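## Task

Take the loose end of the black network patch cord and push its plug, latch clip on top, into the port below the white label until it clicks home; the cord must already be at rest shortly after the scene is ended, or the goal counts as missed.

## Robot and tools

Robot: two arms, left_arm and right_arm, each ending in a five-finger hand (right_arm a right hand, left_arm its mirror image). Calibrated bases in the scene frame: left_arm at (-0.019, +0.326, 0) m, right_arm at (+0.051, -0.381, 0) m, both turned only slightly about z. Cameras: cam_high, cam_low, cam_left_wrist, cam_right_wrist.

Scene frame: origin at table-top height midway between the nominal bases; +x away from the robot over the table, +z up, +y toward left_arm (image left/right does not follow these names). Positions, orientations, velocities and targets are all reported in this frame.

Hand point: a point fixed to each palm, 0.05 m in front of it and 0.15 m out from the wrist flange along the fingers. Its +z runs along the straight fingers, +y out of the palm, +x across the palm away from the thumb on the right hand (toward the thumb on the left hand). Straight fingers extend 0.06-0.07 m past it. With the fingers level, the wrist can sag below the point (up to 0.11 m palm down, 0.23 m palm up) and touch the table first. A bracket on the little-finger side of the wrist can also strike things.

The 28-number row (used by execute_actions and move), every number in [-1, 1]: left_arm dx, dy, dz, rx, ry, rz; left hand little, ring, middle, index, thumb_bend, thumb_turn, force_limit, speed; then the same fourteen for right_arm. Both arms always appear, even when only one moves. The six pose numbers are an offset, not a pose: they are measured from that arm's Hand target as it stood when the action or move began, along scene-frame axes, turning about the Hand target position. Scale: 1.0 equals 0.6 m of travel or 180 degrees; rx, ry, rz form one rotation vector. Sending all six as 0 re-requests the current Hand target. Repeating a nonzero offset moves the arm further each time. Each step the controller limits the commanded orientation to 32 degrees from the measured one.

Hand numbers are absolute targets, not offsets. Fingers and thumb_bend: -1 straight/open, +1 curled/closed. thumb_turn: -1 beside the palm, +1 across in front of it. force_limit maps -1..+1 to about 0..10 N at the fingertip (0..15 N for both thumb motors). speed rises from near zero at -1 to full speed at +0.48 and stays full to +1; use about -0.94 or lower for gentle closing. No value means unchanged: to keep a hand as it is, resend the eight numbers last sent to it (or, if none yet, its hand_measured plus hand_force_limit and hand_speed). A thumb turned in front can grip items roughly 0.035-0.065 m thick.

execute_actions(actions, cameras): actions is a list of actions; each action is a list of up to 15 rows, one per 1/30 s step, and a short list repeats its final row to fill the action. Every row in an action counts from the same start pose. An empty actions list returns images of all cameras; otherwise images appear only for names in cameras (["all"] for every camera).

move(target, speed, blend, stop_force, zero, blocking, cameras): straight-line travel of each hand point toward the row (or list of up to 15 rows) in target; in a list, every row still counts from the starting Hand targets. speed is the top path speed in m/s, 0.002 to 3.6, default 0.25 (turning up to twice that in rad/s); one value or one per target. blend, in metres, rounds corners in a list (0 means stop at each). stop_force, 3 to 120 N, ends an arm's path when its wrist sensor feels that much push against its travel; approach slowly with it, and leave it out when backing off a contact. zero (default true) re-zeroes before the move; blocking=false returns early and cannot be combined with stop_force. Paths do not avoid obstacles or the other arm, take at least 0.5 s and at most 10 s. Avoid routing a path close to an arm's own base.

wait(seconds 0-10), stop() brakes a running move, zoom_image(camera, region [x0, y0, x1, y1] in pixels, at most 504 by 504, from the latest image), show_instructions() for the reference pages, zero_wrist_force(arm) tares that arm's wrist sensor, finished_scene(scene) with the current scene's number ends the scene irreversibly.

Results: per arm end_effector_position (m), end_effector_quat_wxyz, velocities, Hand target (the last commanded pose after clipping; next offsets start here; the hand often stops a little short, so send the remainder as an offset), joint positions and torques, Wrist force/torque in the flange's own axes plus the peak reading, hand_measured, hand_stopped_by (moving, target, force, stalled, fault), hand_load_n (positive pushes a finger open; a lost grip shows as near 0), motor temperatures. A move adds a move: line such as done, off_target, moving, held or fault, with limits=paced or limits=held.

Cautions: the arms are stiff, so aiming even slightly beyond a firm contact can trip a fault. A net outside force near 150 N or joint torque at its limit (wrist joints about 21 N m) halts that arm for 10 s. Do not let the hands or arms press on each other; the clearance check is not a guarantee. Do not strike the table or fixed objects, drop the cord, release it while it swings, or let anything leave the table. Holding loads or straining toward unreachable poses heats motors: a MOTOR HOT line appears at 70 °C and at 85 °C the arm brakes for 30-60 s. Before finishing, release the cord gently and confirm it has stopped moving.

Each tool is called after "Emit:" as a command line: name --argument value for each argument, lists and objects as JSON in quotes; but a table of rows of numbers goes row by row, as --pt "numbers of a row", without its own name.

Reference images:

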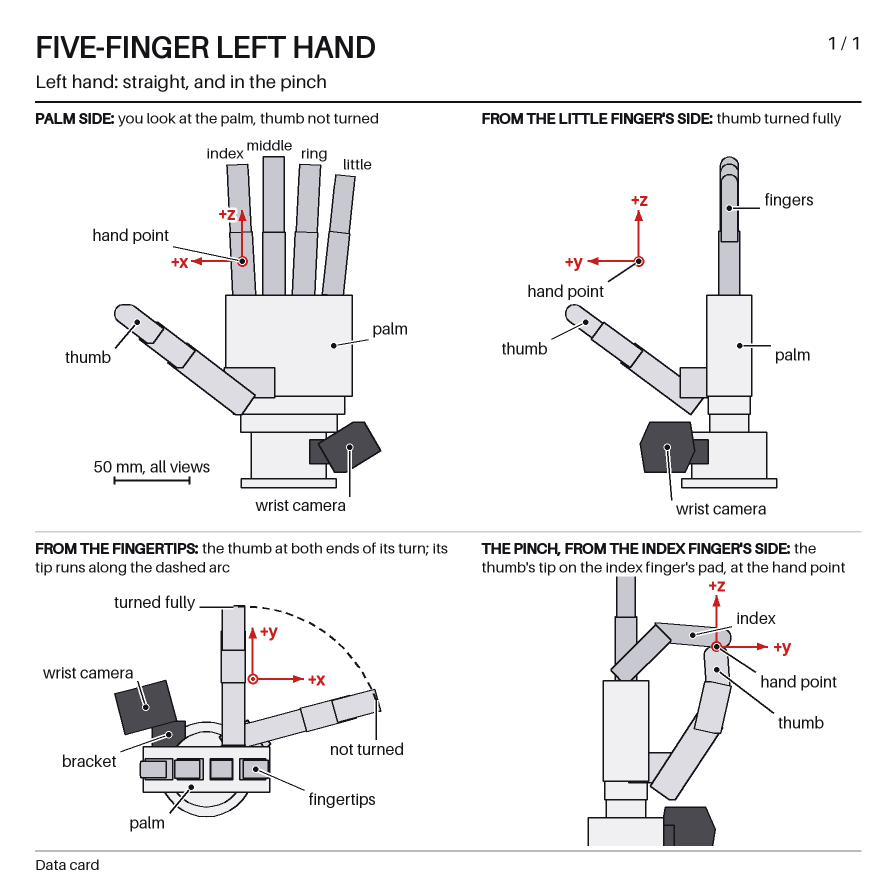

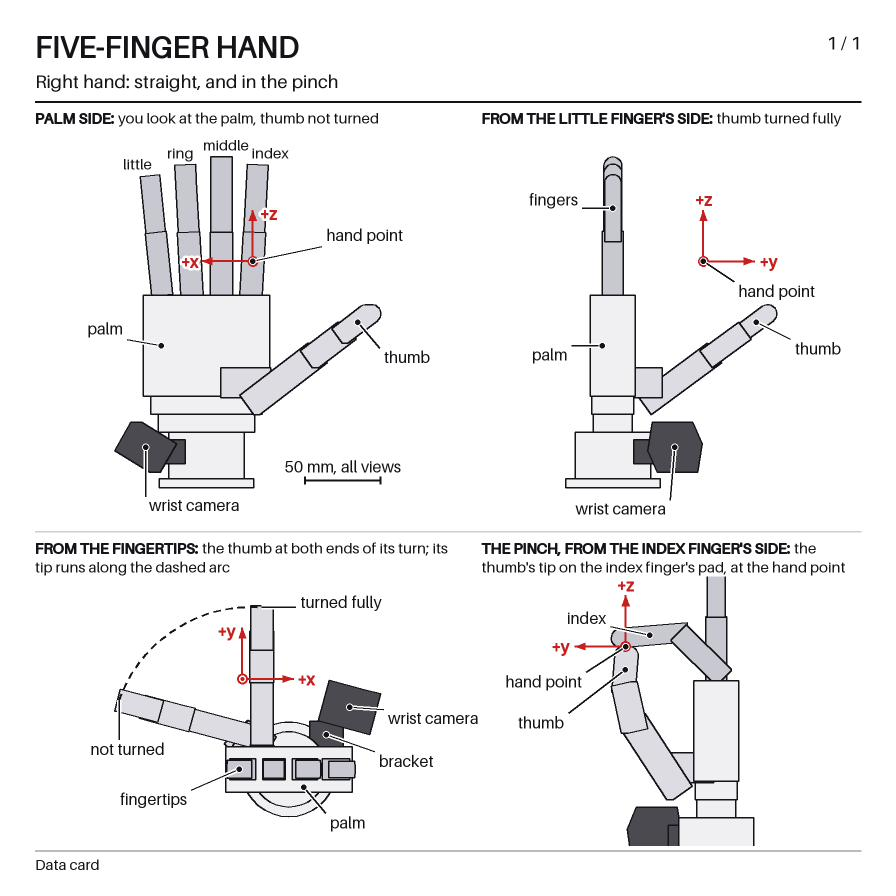

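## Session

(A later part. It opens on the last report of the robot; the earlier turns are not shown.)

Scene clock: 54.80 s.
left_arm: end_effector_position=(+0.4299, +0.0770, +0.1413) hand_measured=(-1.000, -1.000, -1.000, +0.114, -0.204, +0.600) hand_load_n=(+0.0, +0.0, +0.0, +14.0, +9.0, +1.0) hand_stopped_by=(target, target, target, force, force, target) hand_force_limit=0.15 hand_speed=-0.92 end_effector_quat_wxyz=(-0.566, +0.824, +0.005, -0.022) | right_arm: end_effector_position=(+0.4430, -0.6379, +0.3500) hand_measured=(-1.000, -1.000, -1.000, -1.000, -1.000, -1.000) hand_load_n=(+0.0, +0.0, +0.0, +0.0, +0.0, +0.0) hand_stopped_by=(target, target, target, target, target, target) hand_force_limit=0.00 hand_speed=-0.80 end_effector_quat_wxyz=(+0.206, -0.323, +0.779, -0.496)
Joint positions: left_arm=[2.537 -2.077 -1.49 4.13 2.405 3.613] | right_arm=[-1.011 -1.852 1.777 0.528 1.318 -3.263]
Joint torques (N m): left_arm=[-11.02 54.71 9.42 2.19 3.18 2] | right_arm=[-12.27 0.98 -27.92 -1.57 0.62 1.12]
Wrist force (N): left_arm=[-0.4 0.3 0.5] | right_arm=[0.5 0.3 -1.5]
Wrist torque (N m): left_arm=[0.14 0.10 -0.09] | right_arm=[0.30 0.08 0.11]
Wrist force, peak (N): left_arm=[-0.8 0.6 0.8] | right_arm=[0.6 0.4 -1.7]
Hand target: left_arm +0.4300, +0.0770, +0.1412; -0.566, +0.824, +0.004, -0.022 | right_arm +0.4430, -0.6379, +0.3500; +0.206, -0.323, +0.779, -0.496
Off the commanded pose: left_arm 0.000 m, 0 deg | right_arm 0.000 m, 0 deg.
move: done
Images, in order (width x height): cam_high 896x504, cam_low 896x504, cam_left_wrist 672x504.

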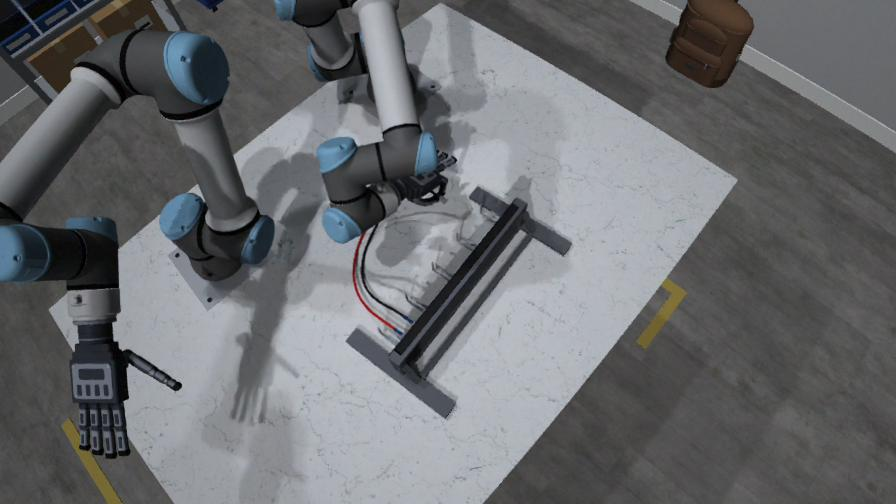

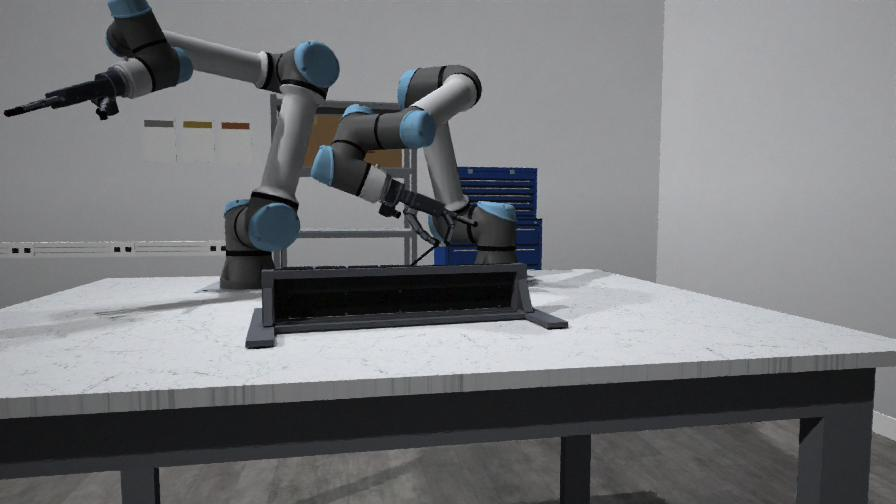

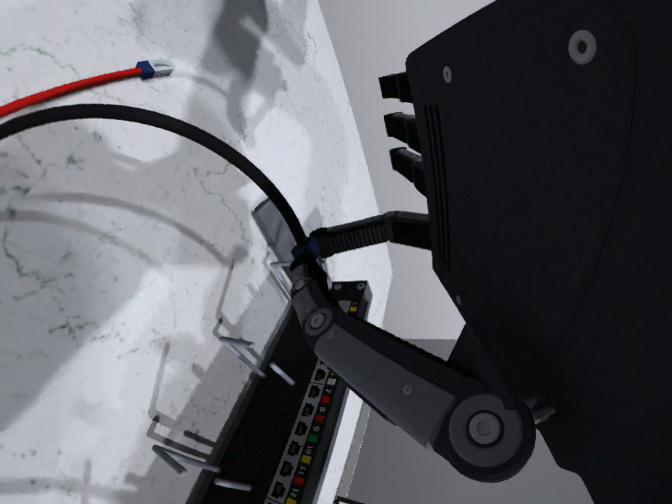

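Emit:
zoom_image --camera "cam_left_wrist" --region '[250, 350, 400, 500]'

Scaled by 3.360 from the camera's 672x504 image, which has a finer 960x720 frame.

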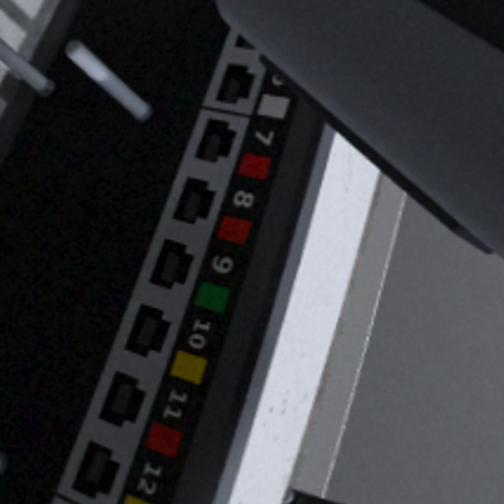

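Emit:
zoom_image --camera "cam_high" --region '[370, 310, 470, 420]'

Emit:
zoom_image --camera "cam_high" --region '[480, 180, 580, 290]'

Scaled by 4.582 from the camera's 896x504 image, which has a finer 1280x720 frame.

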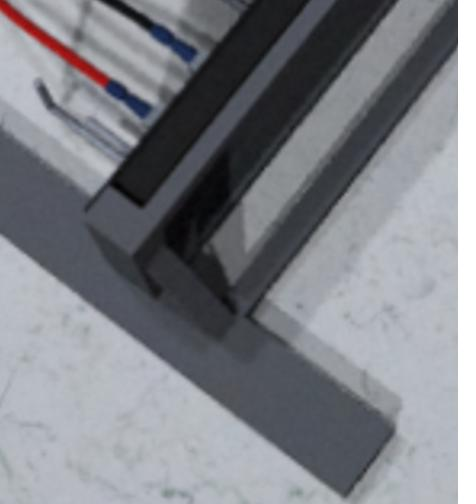

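Scaled by 4.582 from the camera's 896x504 image, which has a finer 1280x720 frame.

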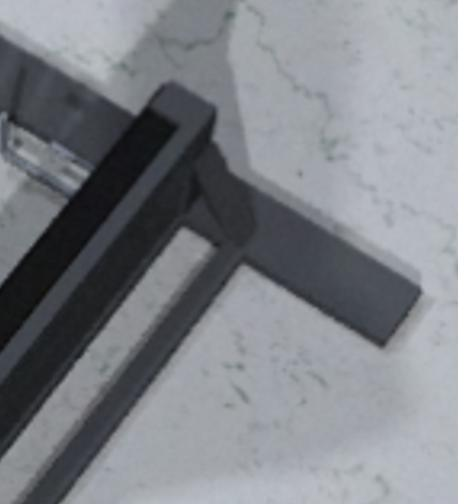

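Emit:
move --target '[0.02,-0.1137,0,0,0,0,-1,-1,-1,0.25,-0.12,0.6,0.15,-0.92,0,0,0,0,0,0,-1,-1,-1,-1,-1,-1,0.0,-0.8]' --speed 0.15 --cameras '["cam_left_wrist"]'

Emit:
zoom_image --camera "cam_left_wrist" --region '[250, 350, 400, 500]'

Scene clock: 58.33 s.
left_arm: end_effector_position=(+0.4419, +0.0088, +0.1412) hand_measured=(-1.000, -1.000, -1.000, +0.114, -0.204, +0.600) hand_load_n=(+0.0, +0.0, +0.0, +13.5, +9.0, +0.5) hand_stopped_by=(target, target, target, force, force, target) hand_force_limit=0.15 hand_speed=-0.92 end_effector_quat_wxyz=(-0.566, +0.824, +0.004, -0.022) | right_arm: end_effector_position=(+0.4430, -0.6379, +0.3500) hand_measured=(-1.000, -1.000, -1.000, -1.000, -1.000, -1.000) hand_load_n=(+0.0, +0.0, +0.0, +0.0, +0.0, -0.5) hand_stopped_by=(target, target, target, target, target, target) hand_force_limit=0.00 hand_speed=-0.80 end_effector_quat_wxyz=(+0.206, -0.323, +0.779, -0.496)
Joint positions: left_arm=[2.463 -2.217 -1.255 3.997 2.343 3.559] | right_arm=[-1.011 -1.852 1.777 0.528 1.318 -3.263]
Joint torques (N m): left_arm=[-11.57 40.22 28.22 -1.27 -1.66 -1.92] | right_arm=[-13.27 0.39 -28.53 -1.62 0.45 1.14]
Wrist force (N): left_arm=[-0.6 0.2 0.5] | right_arm=[0.7 0.1 -1.4]
Wrist torque (N m): left_arm=[0.14 0.14 0.10] | right_arm=[0.26 0.05 0.11]
Wrist force, peak (N): left_arm=[-0.6 0.7 1.0] | right_arm=[0.5 0.2 -1.8]
Hand target: left_arm +0.4420, +0.0087, +0.1412; -0.566, +0.824, +0.004, -0.022 | right_arm +0.4430, -0.6379, +0.3500; +0.206, -0.323, +0.779, -0.496
Off the commanded pose: left_arm 0.000 m, 0 deg | right_arm 0.000 m, 0 deg.
move: done
Images, in order (width x height): cam_left_wrist 672x504.

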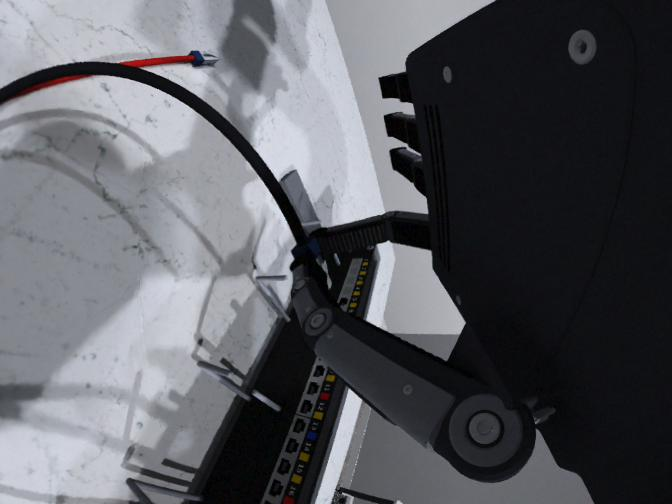

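Scaled by 3.360 from the camera's 672x504 image, which has a finer 960x720 frame.

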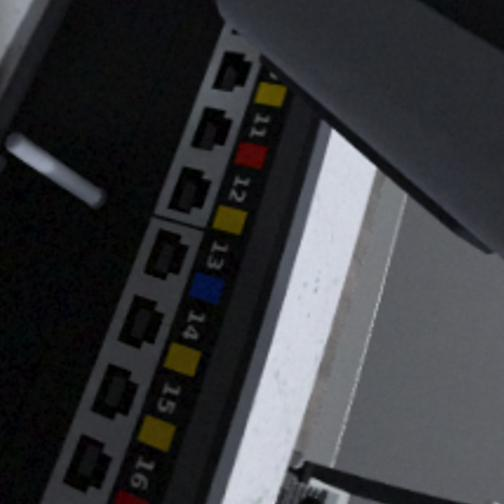

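Emit:
move --target '[0.105,0.1238,-0.0603,0,0,0.0083,-1,-1,-1,0.25,-0.12,0.6,0.15,-0.92,0,0,0,0,0,0,-1,-1,-1,-1,-1,-1,0.0,-0.8]' --speed 0.12 --cameras '["cam_left_wrist","cam_low","cam_high"]'

Emit:
zoom_image --camera "cam_left_wrist" --region '[280, 220, 420, 320]'

Emit:
zoom_image --camera "cam_high" --region '[430, 170, 510, 240]'

Emit:
zoom_image --camera "cam_low" --region '[400, 230, 490, 290]'

Scene clock: 61.00 s.
left_arm: end_effector_position=(+0.5048, +0.0829, +0.1051) hand_measured=(-1.000, -1.000, -1.000, +0.114, -0.204, +0.600) hand_load_n=(+0.0, +0.0, +0.0, +13.5, +8.5, +0.5) hand_stopped_by=(target, target, target, force, force, target) hand_force_limit=0.15 hand_speed=-0.92 end_effector_quat_wxyz=(-0.565, +0.824, +0.015, -0.029) | right_arm: end_effector_position=(+0.4430, -0.6379, +0.3500) hand_measured=(-1.000, -1.000, -1.000, -1.000, -1.000, -1.000) hand_load_n=(+0.0, +0.0, +0.0, +0.0, +0.0, +0.0) hand_stopped_by=(target, target, target, target, target, target) hand_force_limit=0.00 hand_speed=-0.80 end_effector_quat_wxyz=(+0.206, -0.323, +0.779, -0.496)
Joint positions: left_arm=[2.611 -2.227 -1.347 4.169 2.446 3.654] | right_arm=[-1.011 -1.852 1.777 0.528 1.318 -3.263]
Joint torques (N m): left_arm=[9.47 40.91 10.27 2.21 2.9 1.91] | right_arm=[-12.89 0.73 -27.6 -1.54 0.52 1.35]
Wrist force (N): left_arm=[-0.5 0.4 0.5] | right_arm=[0.5 0.2 -1.4]
Wrist torque (N m): left_arm=[0.14 0.14 -0.09] | right_arm=[0.27 0.07 0.10]
Wrist force, peak (N): left_arm=[-1.3 0.4 -0.2] | right_arm=[0.3 0.6 -1.7]
Hand target: left_arm +0.5050, +0.0830, +0.1051; -0.565, +0.824, +0.015, -0.029 | right_arm +0.4430, -0.6379, +0.3500; +0.206, -0.323, +0.779, -0.496
Off the commanded pose: left_arm 0.000 m, 0 deg | right_arm 0.000 m, 0 deg.
move: done
Images, in order (width x height): cam_high 896x504, cam_low 896x504, cam_left_wrist 672x504.

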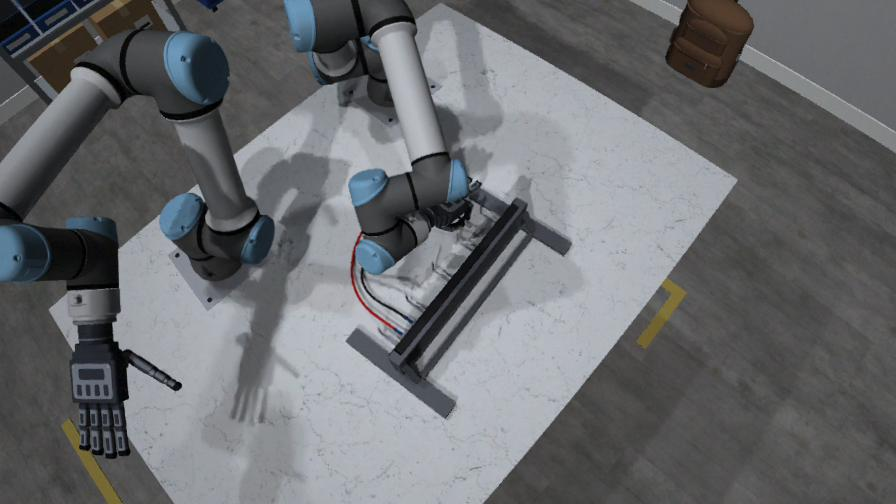

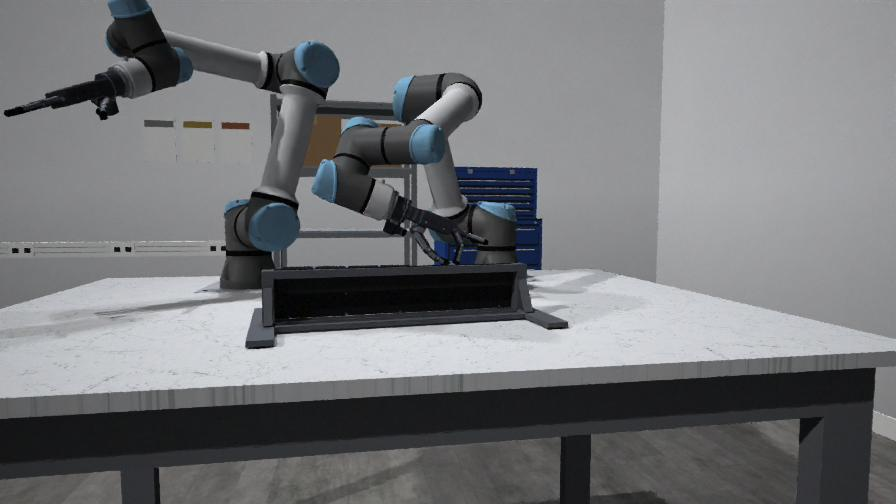

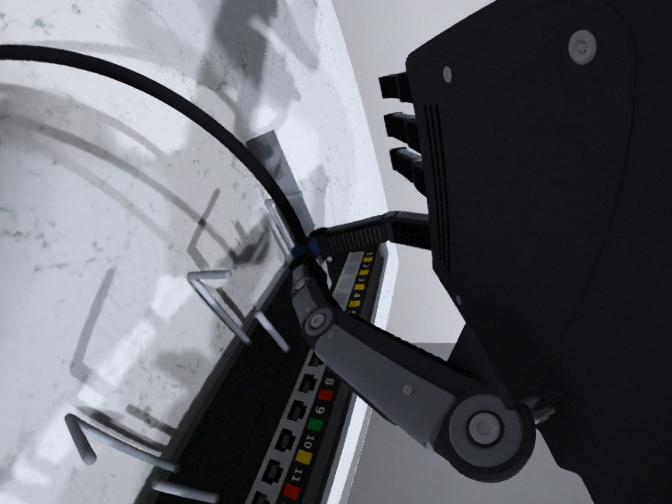

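Scaled by 3.600 from the camera's 672x504 image, which has a finer 960x720 frame.

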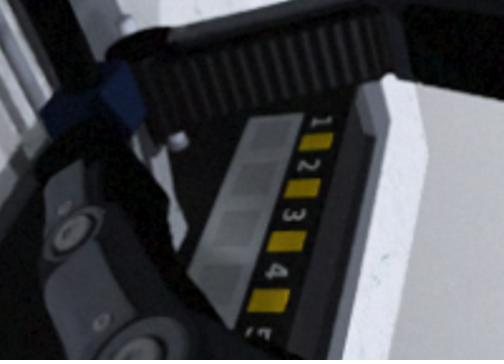

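Scaled by 6.300 from the camera's 896x504 image, which has a finer 1280x720 frame.

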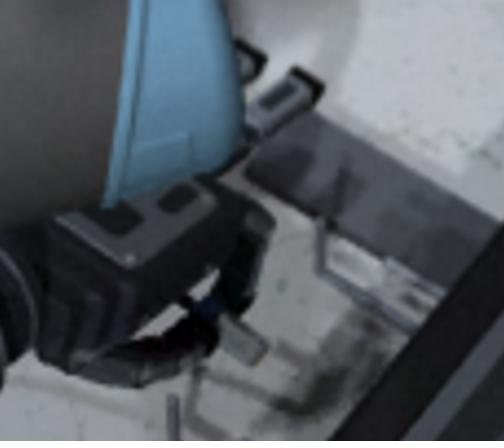

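Scaled by 5.600 from the camera's 896x504 image, which has a finer 1280x720 frame.

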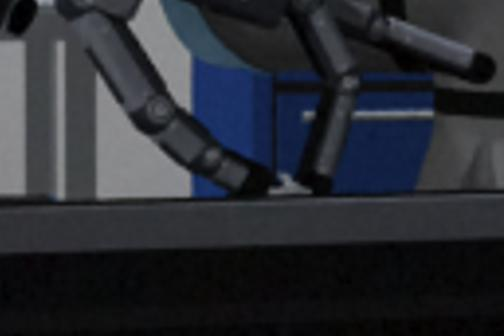

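Emit:
zoom_image --camera "cam_left_wrist" --region '[285, 235, 365, 315]'

Scaled by 6.300 from the camera's 672x504 image, which has a finer 960x720 frame.

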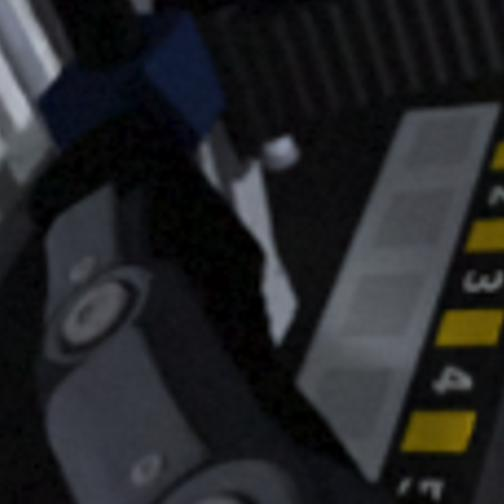

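Emit:
zoom_image --camera "cam_left_wrist" --region '[325, 240, 405, 320]'

Emit:
zoom_image --camera "cam_left_wrist" --region '[240, 340, 400, 500]'

Scaled by 6.300 from the camera's 672x504 image, which has a finer 960x720 frame.

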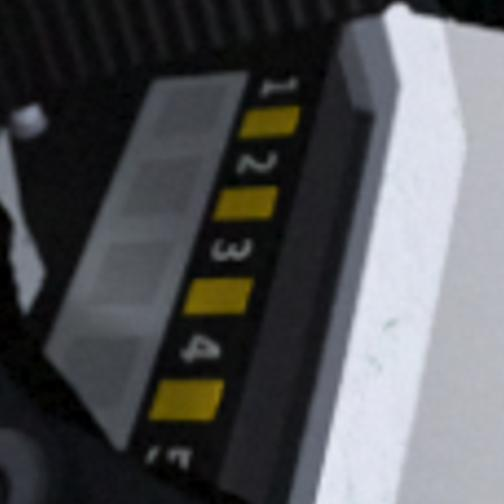

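Scaled by 3.150 from the camera's 672x504 image, which has a finer 960x720 frame.

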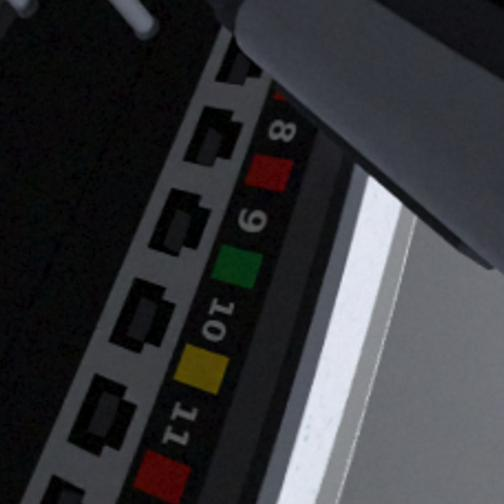

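Emit:
move --target '[0.0367,-0.0033,-0.0175,0,0,0,-1,-1,-1,0.25,-0.12,0.6,0.15,-0.92,0,0,0,0,0,0,-1,-1,-1,-1,-1,-1,0.0,-0.8]' --speed 0.06 --cameras '["cam_left_wrist"]'

Emit:
zoom_image --camera "cam_left_wrist" --region '[275, 235, 395, 335]'

Emit:
zoom_image --camera "cam_left_wrist" --region '[260, 300, 400, 420]'

Scene clock: 64.10 s.
left_arm: end_effector_position=(+0.5268, +0.0811, +0.0946) hand_measured=(-1.000, -1.000, -1.000, +0.114, -0.204, +0.600) hand_load_n=(+0.0, +0.0, +0.0, +13.5, +8.5, +0.5) hand_stopped_by=(target, target, target, force, force, target) hand_force_limit=0.15 hand_speed=-0.92 end_effector_quat_wxyz=(-0.565, +0.824, +0.015, -0.029) | right_arm: end_effector_position=(+0.4430, -0.6379, +0.3500) hand_measured=(-1.000, -1.000, -1.000, -1.000, -1.000, -1.000) hand_load_n=(+0.0, +0.0, +0.0, +0.0, +0.0, -0.5) hand_stopped_by=(target, target, target, target, target, target) hand_force_limit=0.00 hand_speed=-0.80 end_effector_quat_wxyz=(+0.206, -0.323, +0.779, -0.496)
Joint positions: left_arm=[2.625 -2.276 -1.292 4.173 2.458 3.666] | right_arm=[-1.011 -1.852 1.777 0.528 1.318 -3.263]
Joint torques (N m): left_arm=[7.97 43.01 26.59 -0.84 3.12 2] | right_arm=[-13.34 0.19 -27.24 -1.44 0.54 0.89]
Wrist force (N): left_arm=[-0.7 0.6 0.6] | right_arm=[0.6 0.2 -1.5]
Wrist torque (N m): left_arm=[0.15 0.15 -0.09] | right_arm=[0.26 0.06 0.10]
Wrist force, peak (N): left_arm=[-0.7 0.6 0.6] | right_arm=[0.5 0.4 -1.6]
Hand target: left_arm +0.5270, +0.0810, +0.0946; -0.565, +0.824, +0.015, -0.029 | right_arm +0.4430, -0.6379, +0.3500; +0.206, -0.323, +0.779, -0.496
Off the commanded pose: left_arm 0.000 m, 0 deg | right_arm 0.000 m, 0 deg.
move: done
Images, in order (width x height): cam_left_wrist 672x504.

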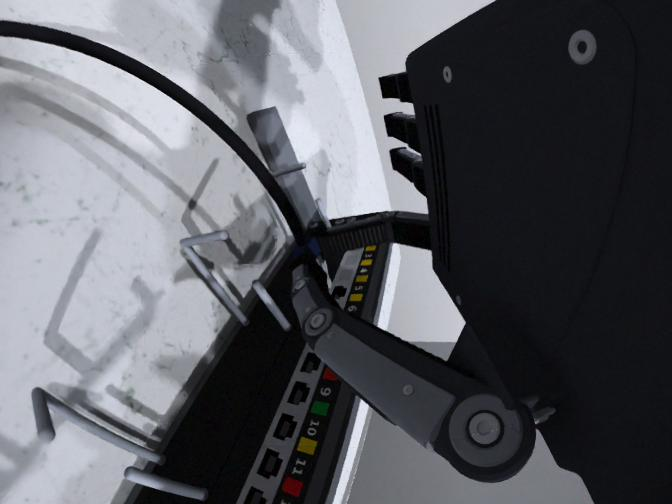

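Scaled by 4.200 from the camera's 672x504 image, which has a finer 960x720 frame.

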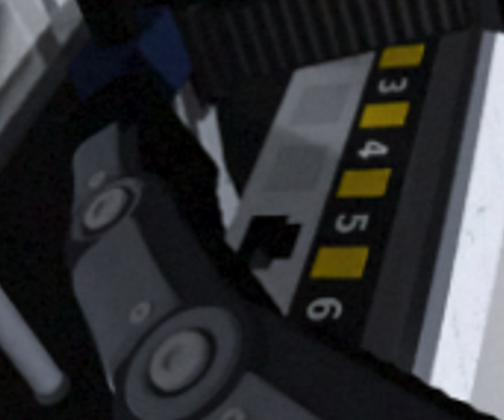

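Scaled by 3.600 from the camera's 672x504 image, which has a finer 960x720 frame.

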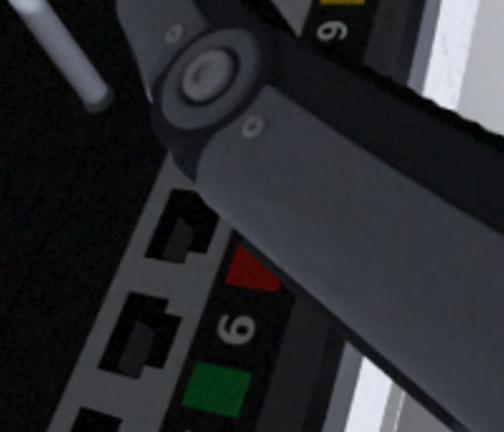

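Emit:
move --target '[0.02,0.0017,-0.0035,0,0,0,-1,-1,-1,0.25,-0.12,0.6,0.15,-0.92,0,0,0,0,0,0,-1,-1,-1,-1,-1,-1,0.0,-0.8]' --speed 0.03 --stop_force 3 --cameras '["cam_left_wrist","cam_high"]'

Emit:
zoom_image --camera "cam_left_wrist" --region '[285, 225, 385, 325]'

Emit:
zoom_image --camera "cam_high" --region '[440, 190, 510, 260]'

Scene clock: 66.37 s.
left_arm: end_effector_position=(+0.5390, +0.0821, +0.0925) hand_measured=(-1.000, -1.000, -1.000, +0.114, -0.204, +0.600) hand_load_n=(+0.0, +0.0, -0.5, +13.5, +8.5, +1.0) hand_stopped_by=(target, target, target, force, force, target) hand_force_limit=0.15 hand_speed=-0.92 end_effector_quat_wxyz=(-0.565, +0.824, +0.015, -0.029) | right_arm: end_effector_position=(+0.4430, -0.6379, +0.3500) hand_measured=(-1.000, -1.000, -1.000, -1.000, -1.000, -1.000) hand_load_n=(+0.0, +0.0, -0.5, +0.0, +0.0, -0.5) hand_stopped_by=(target, target, target, target, target, target) hand_force_limit=0.00 hand_speed=-0.80 end_effector_quat_wxyz=(+0.206, -0.323, +0.779, -0.496)
Joint positions: left_arm=[2.635 -2.297 -1.262 4.17 2.466 3.675] | right_arm=[-1.011 -1.852 1.777 0.528 1.318 -3.263]
Joint torques (N m): left_arm=[10 44.41 26.26 -0.76 3.01 1.81] | right_arm=[-13.71 1.09 -27.65 -1.49 0.29 1.24]
Wrist force (N): left_arm=[-0.6 0.6 0.5] | right_arm=[0.5 0.4 -1.2]
Wrist torque (N m): left_arm=[0.17 0.14 -0.10] | right_arm=[0.28 0.08 0.10]
Wrist force, peak (N): left_arm=[-0.9 0.6 0.7] | right_arm=[0.9 0.4 -1.5]
Hand target: left_arm +0.5390, +0.0821, +0.0925; -0.565, +0.824, +0.015, -0.029 | right_arm +0.4430, -0.6379, +0.3500; +0.206, -0.323, +0.779, -0.496
Off the commanded pose: left_arm 0.000 m, 0 deg | right_arm 0.000 m, 0 deg.
move: done
Images, in order (width x height): cam_high 896x504, cam_left_wrist 672x504.

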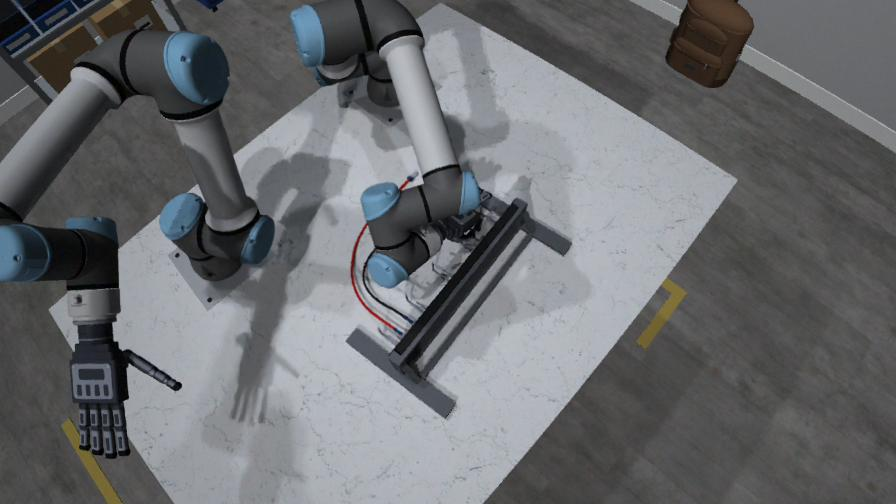

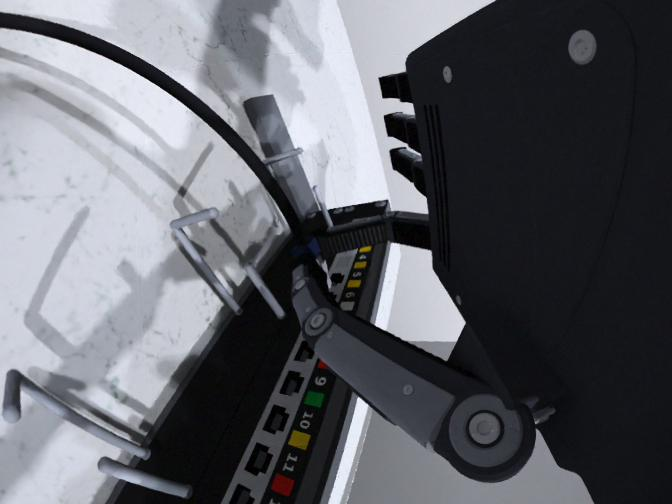

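Scaled by 5.040 from the camera's 672x504 image, which has a finer 960x720 frame.

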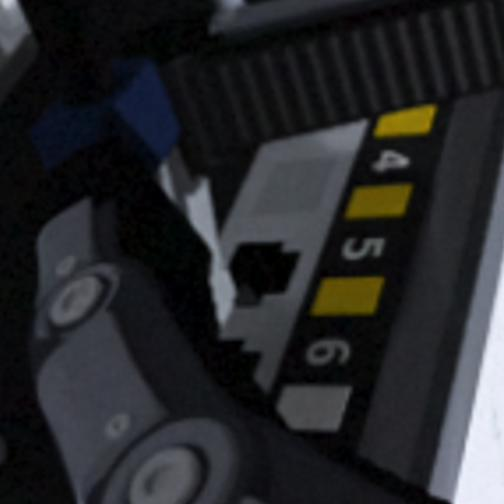

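Scaled by 7.200 from the camera's 896x504 image, which has a finer 1280x720 frame.

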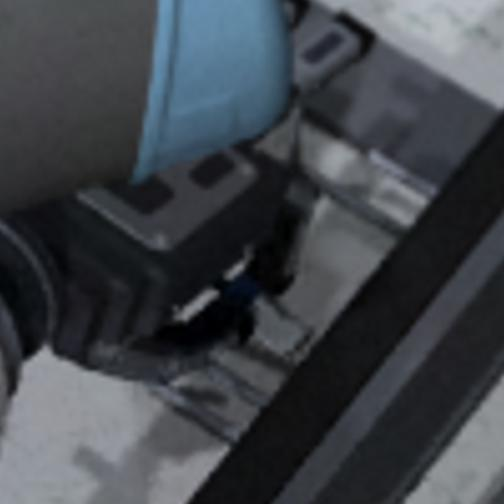

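Emit:
move --target '[0.03,0.0026,0,0,0,0,-1,-1,-1,0.25,-0.12,0.6,0.15,-0.92,0,0,0,0,0,0,-1,-1,-1,-1,-1,-1,0.0,-0.8]' --speed 0.008 --stop_force 3 --cameras '["cam_left_wrist","cam_high"]'

Emit:
zoom_image --camera "cam_left_wrist" --region '[285, 225, 385, 325]'

Emit:
zoom_image --camera "cam_high" --region '[440, 190, 510, 260]'

Scene clock: 69.27 s.
left_arm: end_effector_position=(+0.5487, +0.0829, +0.0925) hand_measured=(-1.000, -1.000, -1.000, +0.114, -0.204, +0.600) hand_load_n=(+0.0, +0.0, +0.0, +13.5, +8.5, +0.0) hand_stopped_by=(target, target, target, force, force, target) hand_force_limit=0.15 hand_speed=-0.92 end_effector_quat_wxyz=(-0.565, +0.824, +0.015, -0.029) | right_arm: end_effector_position=(+0.4430, -0.6379, +0.3500) hand_measured=(-1.000, -1.000, -1.000, -1.000, -1.000, -1.000) hand_load_n=(+0.0, +0.0, +0.0, +0.0, +0.0, +0.0) hand_stopped_by=(target, target, target, target, target, target) hand_force_limit=0.00 hand_speed=-0.80 end_effector_quat_wxyz=(+0.206, -0.323, +0.779, -0.496)
Joint positions: left_arm=[2.643 -2.313 -1.235 4.165 2.472 3.682] | right_arm=[-1.011 -1.852 1.777 0.528 1.318 -3.263]
Joint torques (N m): left_arm=[-10.23 65.11 12.94 3.09 -0.77 -1.97] | right_arm=[-12.81 0.11 -27.66 -1.45 0.34 1.14]
Wrist force (N): left_arm=[-4.6 1.1 0.8] | right_arm=[0.4 0.2 -1.5]
Wrist torque (N m): left_arm=[0.15 0.15 -0.05] | right_arm=[0.25 0.10 0.08]
Wrist force, peak (N): left_arm=[-7.3 1.3 0.7] | right_arm=[0.6 0.1 -1.7]
Hand target: left_arm +0.5487, +0.0829, +0.0925; -0.565, +0.824, +0.015, -0.029 (not the last commanded pose) | right_arm +0.4430, -0.6379, +0.3500; +0.206, -0.323, +0.779, -0.496
Off the commanded pose: left_arm 0.008 m, 0 deg | right_arm 0.000 m, 0 deg.
move: contact (left_arm)
Images, in order (width x height): cam_high 896x504, cam_left_wrist 672x504.

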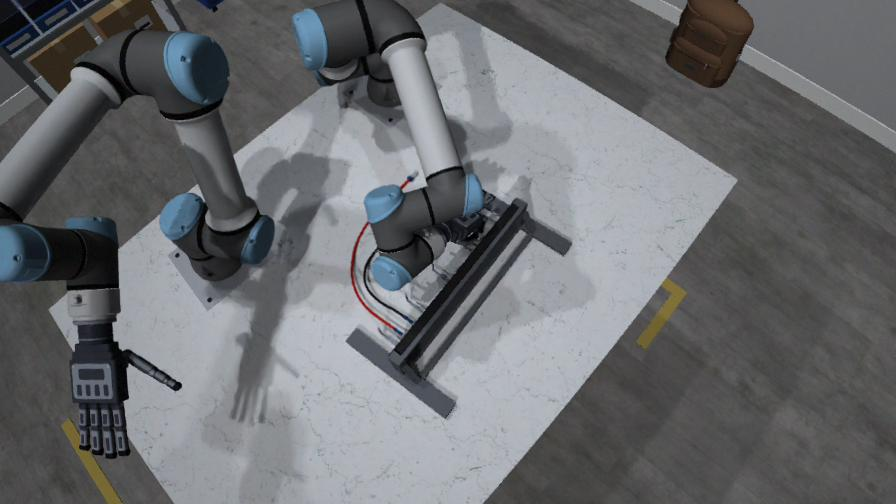

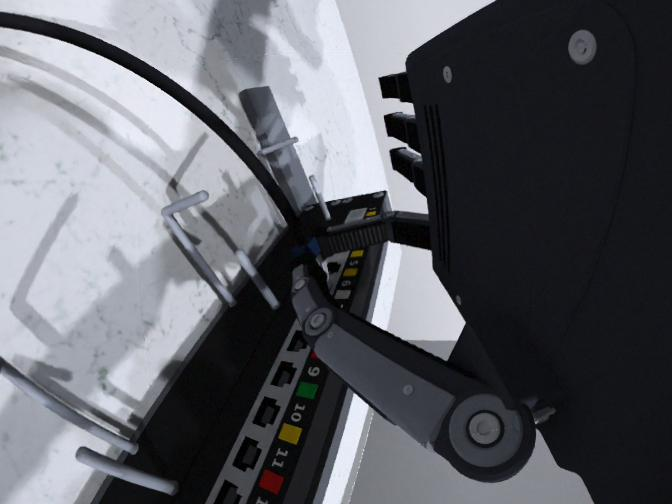

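Scaled by 5.040 from the camera's 672x504 image, which has a finer 960x720 frame.

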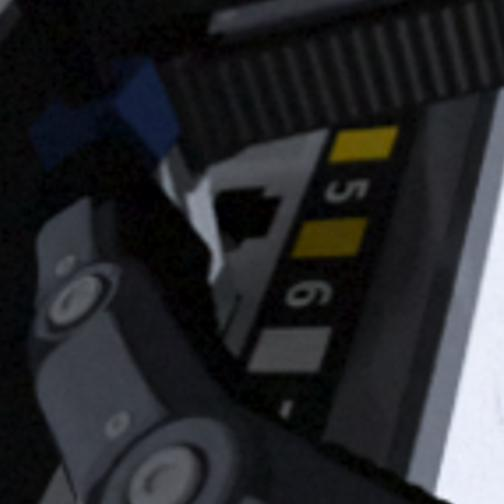

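Scaled by 7.200 from the camera's 896x504 image, which has a finer 1280x720 frame.

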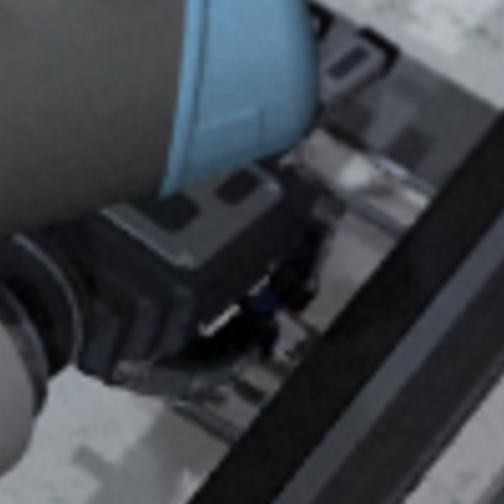

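Emit:
zoom_image --camera "cam_left_wrist" --region '[310, 250, 350, 300]'

Scaled by 10.080 from the camera's 672x504 image, which has a finer 960x720 frame.

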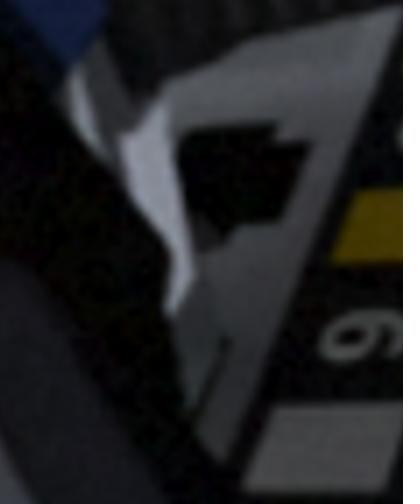

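Emit:
move --pt "-0.006 -0.0005 0 0 0 0 -1 -1 -1 0.25 -0.12 0.6 0.15 -0.92 0 0 0 0 0 0 -1 -1 -1 -1 -1 -1 0.0 -0.8" --pt "-0.006 0.0015 -0.0042 0 0 0 -1 -1 -1 0.25 -0.12 0.6 0.15 -0.92 0 0 0 0 0 0 -1 -1 -1 -1 -1 -1 0.0 -0.8" --speed 0.02

Emit:
move --target '[0.03,0.0026,0,0,0,0,-1,-1,-1,0.25,-0.12,0.6,0.15,-0.92,0,0,0,0,0,0,-1,-1,-1,-1,-1,-1,0.0,-0.8]' --speed 0.006 --stop_force 3 --cameras '["cam_left_wrist"]'

Emit:
zoom_image --camera "cam_left_wrist" --region '[310, 250, 350, 300]'

Scene clock: 71.57 s.
left_arm: end_effector_position=(+0.5451, +0.0837, +0.0901) hand_measured=(-1.000, -1.000, -1.000, +0.114, -0.204, +0.600) hand_load_n=(+0.0, +0.0, +0.0, +13.5, +9.0, +1.0) hand_stopped_by=(target, target, target, force, force, target) hand_force_limit=0.15 hand_speed=-0.92 end_effector_quat_wxyz=(-0.565, +0.824, +0.015, -0.029) | right_arm: end_effector_position=(+0.4430, -0.6379, +0.3500) hand_measured=(-1.000, -1.000, -1.000, -1.000, -1.000, -1.000) hand_load_n=(+0.0, +0.0, +0.0, +0.0, +0.0, +0.0) hand_stopped_by=(target, target, target, target, target, target) hand_force_limit=0.00 hand_speed=-0.80 end_effector_quat_wxyz=(+0.206, -0.323, +0.779, -0.496)
Joint positions: left_arm=[2.642 -2.307 -1.251 4.174 2.471 3.681] | right_arm=[-1.011 -1.852 1.777 0.528 1.318 -3.263]
Joint torques (N m): left_arm=[9.3 46.01 11.14 2.22 3.12 2.04] | right_arm=[-12.48 -0.31 -27.53 -1.34 0.37 1.08]
Wrist force (N): left_arm=[-0.7 0.6 0.6] | right_arm=[0.6 0.3 -1.1]
Wrist torque (N m): left_arm=[0.16 0.16 0.09] | right_arm=[0.26 0.06 0.11]
Wrist force, peak (N): left_arm=[-4.8 1.1 0.8] | right_arm=[0.3 0.4 -1.7]
Hand target: left_arm +0.5451, +0.0838, +0.0899; -0.565, +0.824, +0.015, -0.029 | right_arm +0.4430, -0.6379, +0.3500; +0.206, -0.323, +0.779, -0.496
Off the commanded pose: left_arm 0.000 m, 0 deg | right_arm 0.000 m, 0 deg.
move: done

Scene clock: 73.97 s.
left_arm: end_effector_position=(+0.5518, +0.0844, +0.0899) hand_measured=(-1.000, -1.000, -1.000, +0.114, -0.204, +0.600) hand_load_n=(+0.0, +0.0, +0.0, +14.5, +7.0, +0.0) hand_stopped_by=(target, target, target, force, force, target) hand_force_limit=0.15 hand_speed=-0.92 end_effector_quat_wxyz=(-0.565, +0.824, +0.015, -0.029) | right_arm: end_effector_position=(+0.4430, -0.6379, +0.3500) hand_measured=(-1.000, -1.000, -1.000, -1.000, -1.000, -1.000) hand_load_n=(+0.0, +0.0, +0.0, -0.5, +0.0, +0.0) hand_stopped_by=(target, target, target, target, target, target) hand_force_limit=0.00 hand_speed=-0.80 end_effector_quat_wxyz=(+0.206, -0.323, +0.779, -0.496)
Joint positions: left_arm=[2.647 -2.318 -1.233 4.171 2.475 3.686] | right_arm=[-1.011 -1.852 1.777 0.528 1.318 -3.263]
Joint torques (N m): left_arm=[-10.84 63.8 9.41 2.49 -1.14 -1.82] | right_arm=[-12.15 -0.47 -26.31 -1.39 0.38 1.09]
Wrist force (N): left_arm=[-1.4 -0.2 -0.4] | right_arm=[0.5 0.1 -1.3]
Wrist torque (N m): left_arm=[0.13 0.16 -0.07] | right_arm=[0.25 0.07 0.10]
Wrist force, peak (N): left_arm=[-4.2 0.2 0.6] | right_arm=[0.4 0.3 -1.7]
Hand target: left_arm +0.5518, +0.0844, +0.0899; -0.565, +0.824, +0.015, -0.029 (not the last commanded pose) | right_arm +0.4430, -0.6379, +0.3500; +0.206, -0.323, +0.779, -0.496
Off the commanded pose: left_arm 0.011 m, 0 deg | right_arm 0.000 m, 0 deg.
move: contact (left_arm)
Images, in order (width x height): cam_left_wrist 672x504.

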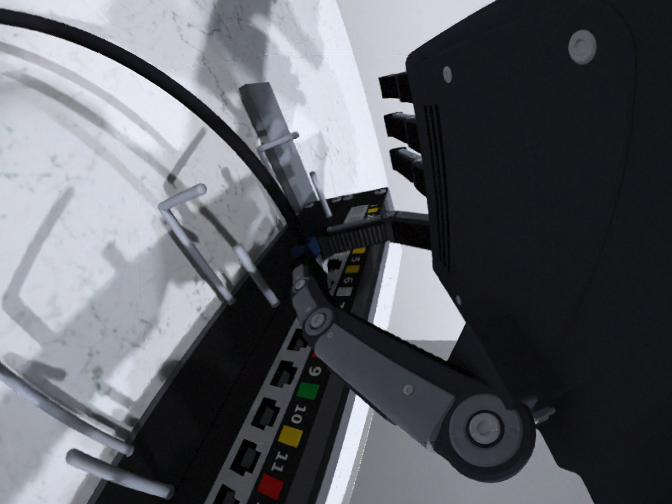

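Scaled by 10.080 from the camera's 672x504 image, which has a finer 960x720 frame.

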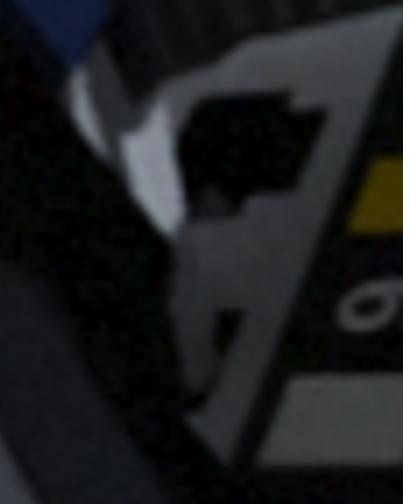

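Emit:
zoom_image --camera "cam_left_wrist" --region '[314, 256, 346, 296]'

Emit:
zoom_image --camera "cam_left_wrist" --region '[240, 320, 360, 470]'

Scaled by 12.600 from the camera's 672x504 image, which has a finer 960x720 frame.

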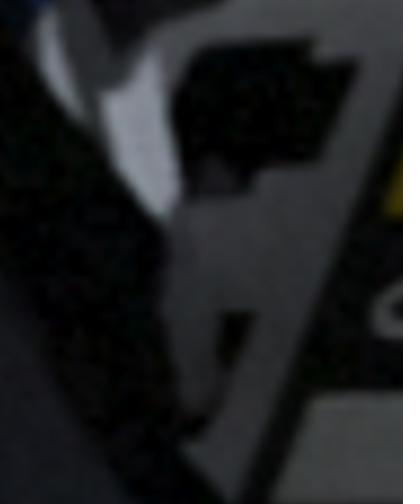

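Scaled by 3.360 from the camera's 672x504 image, which has a finer 960x720 frame.

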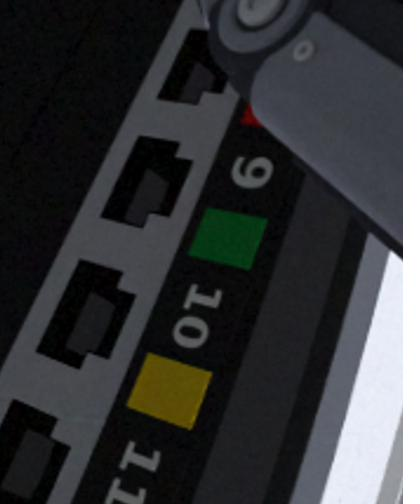

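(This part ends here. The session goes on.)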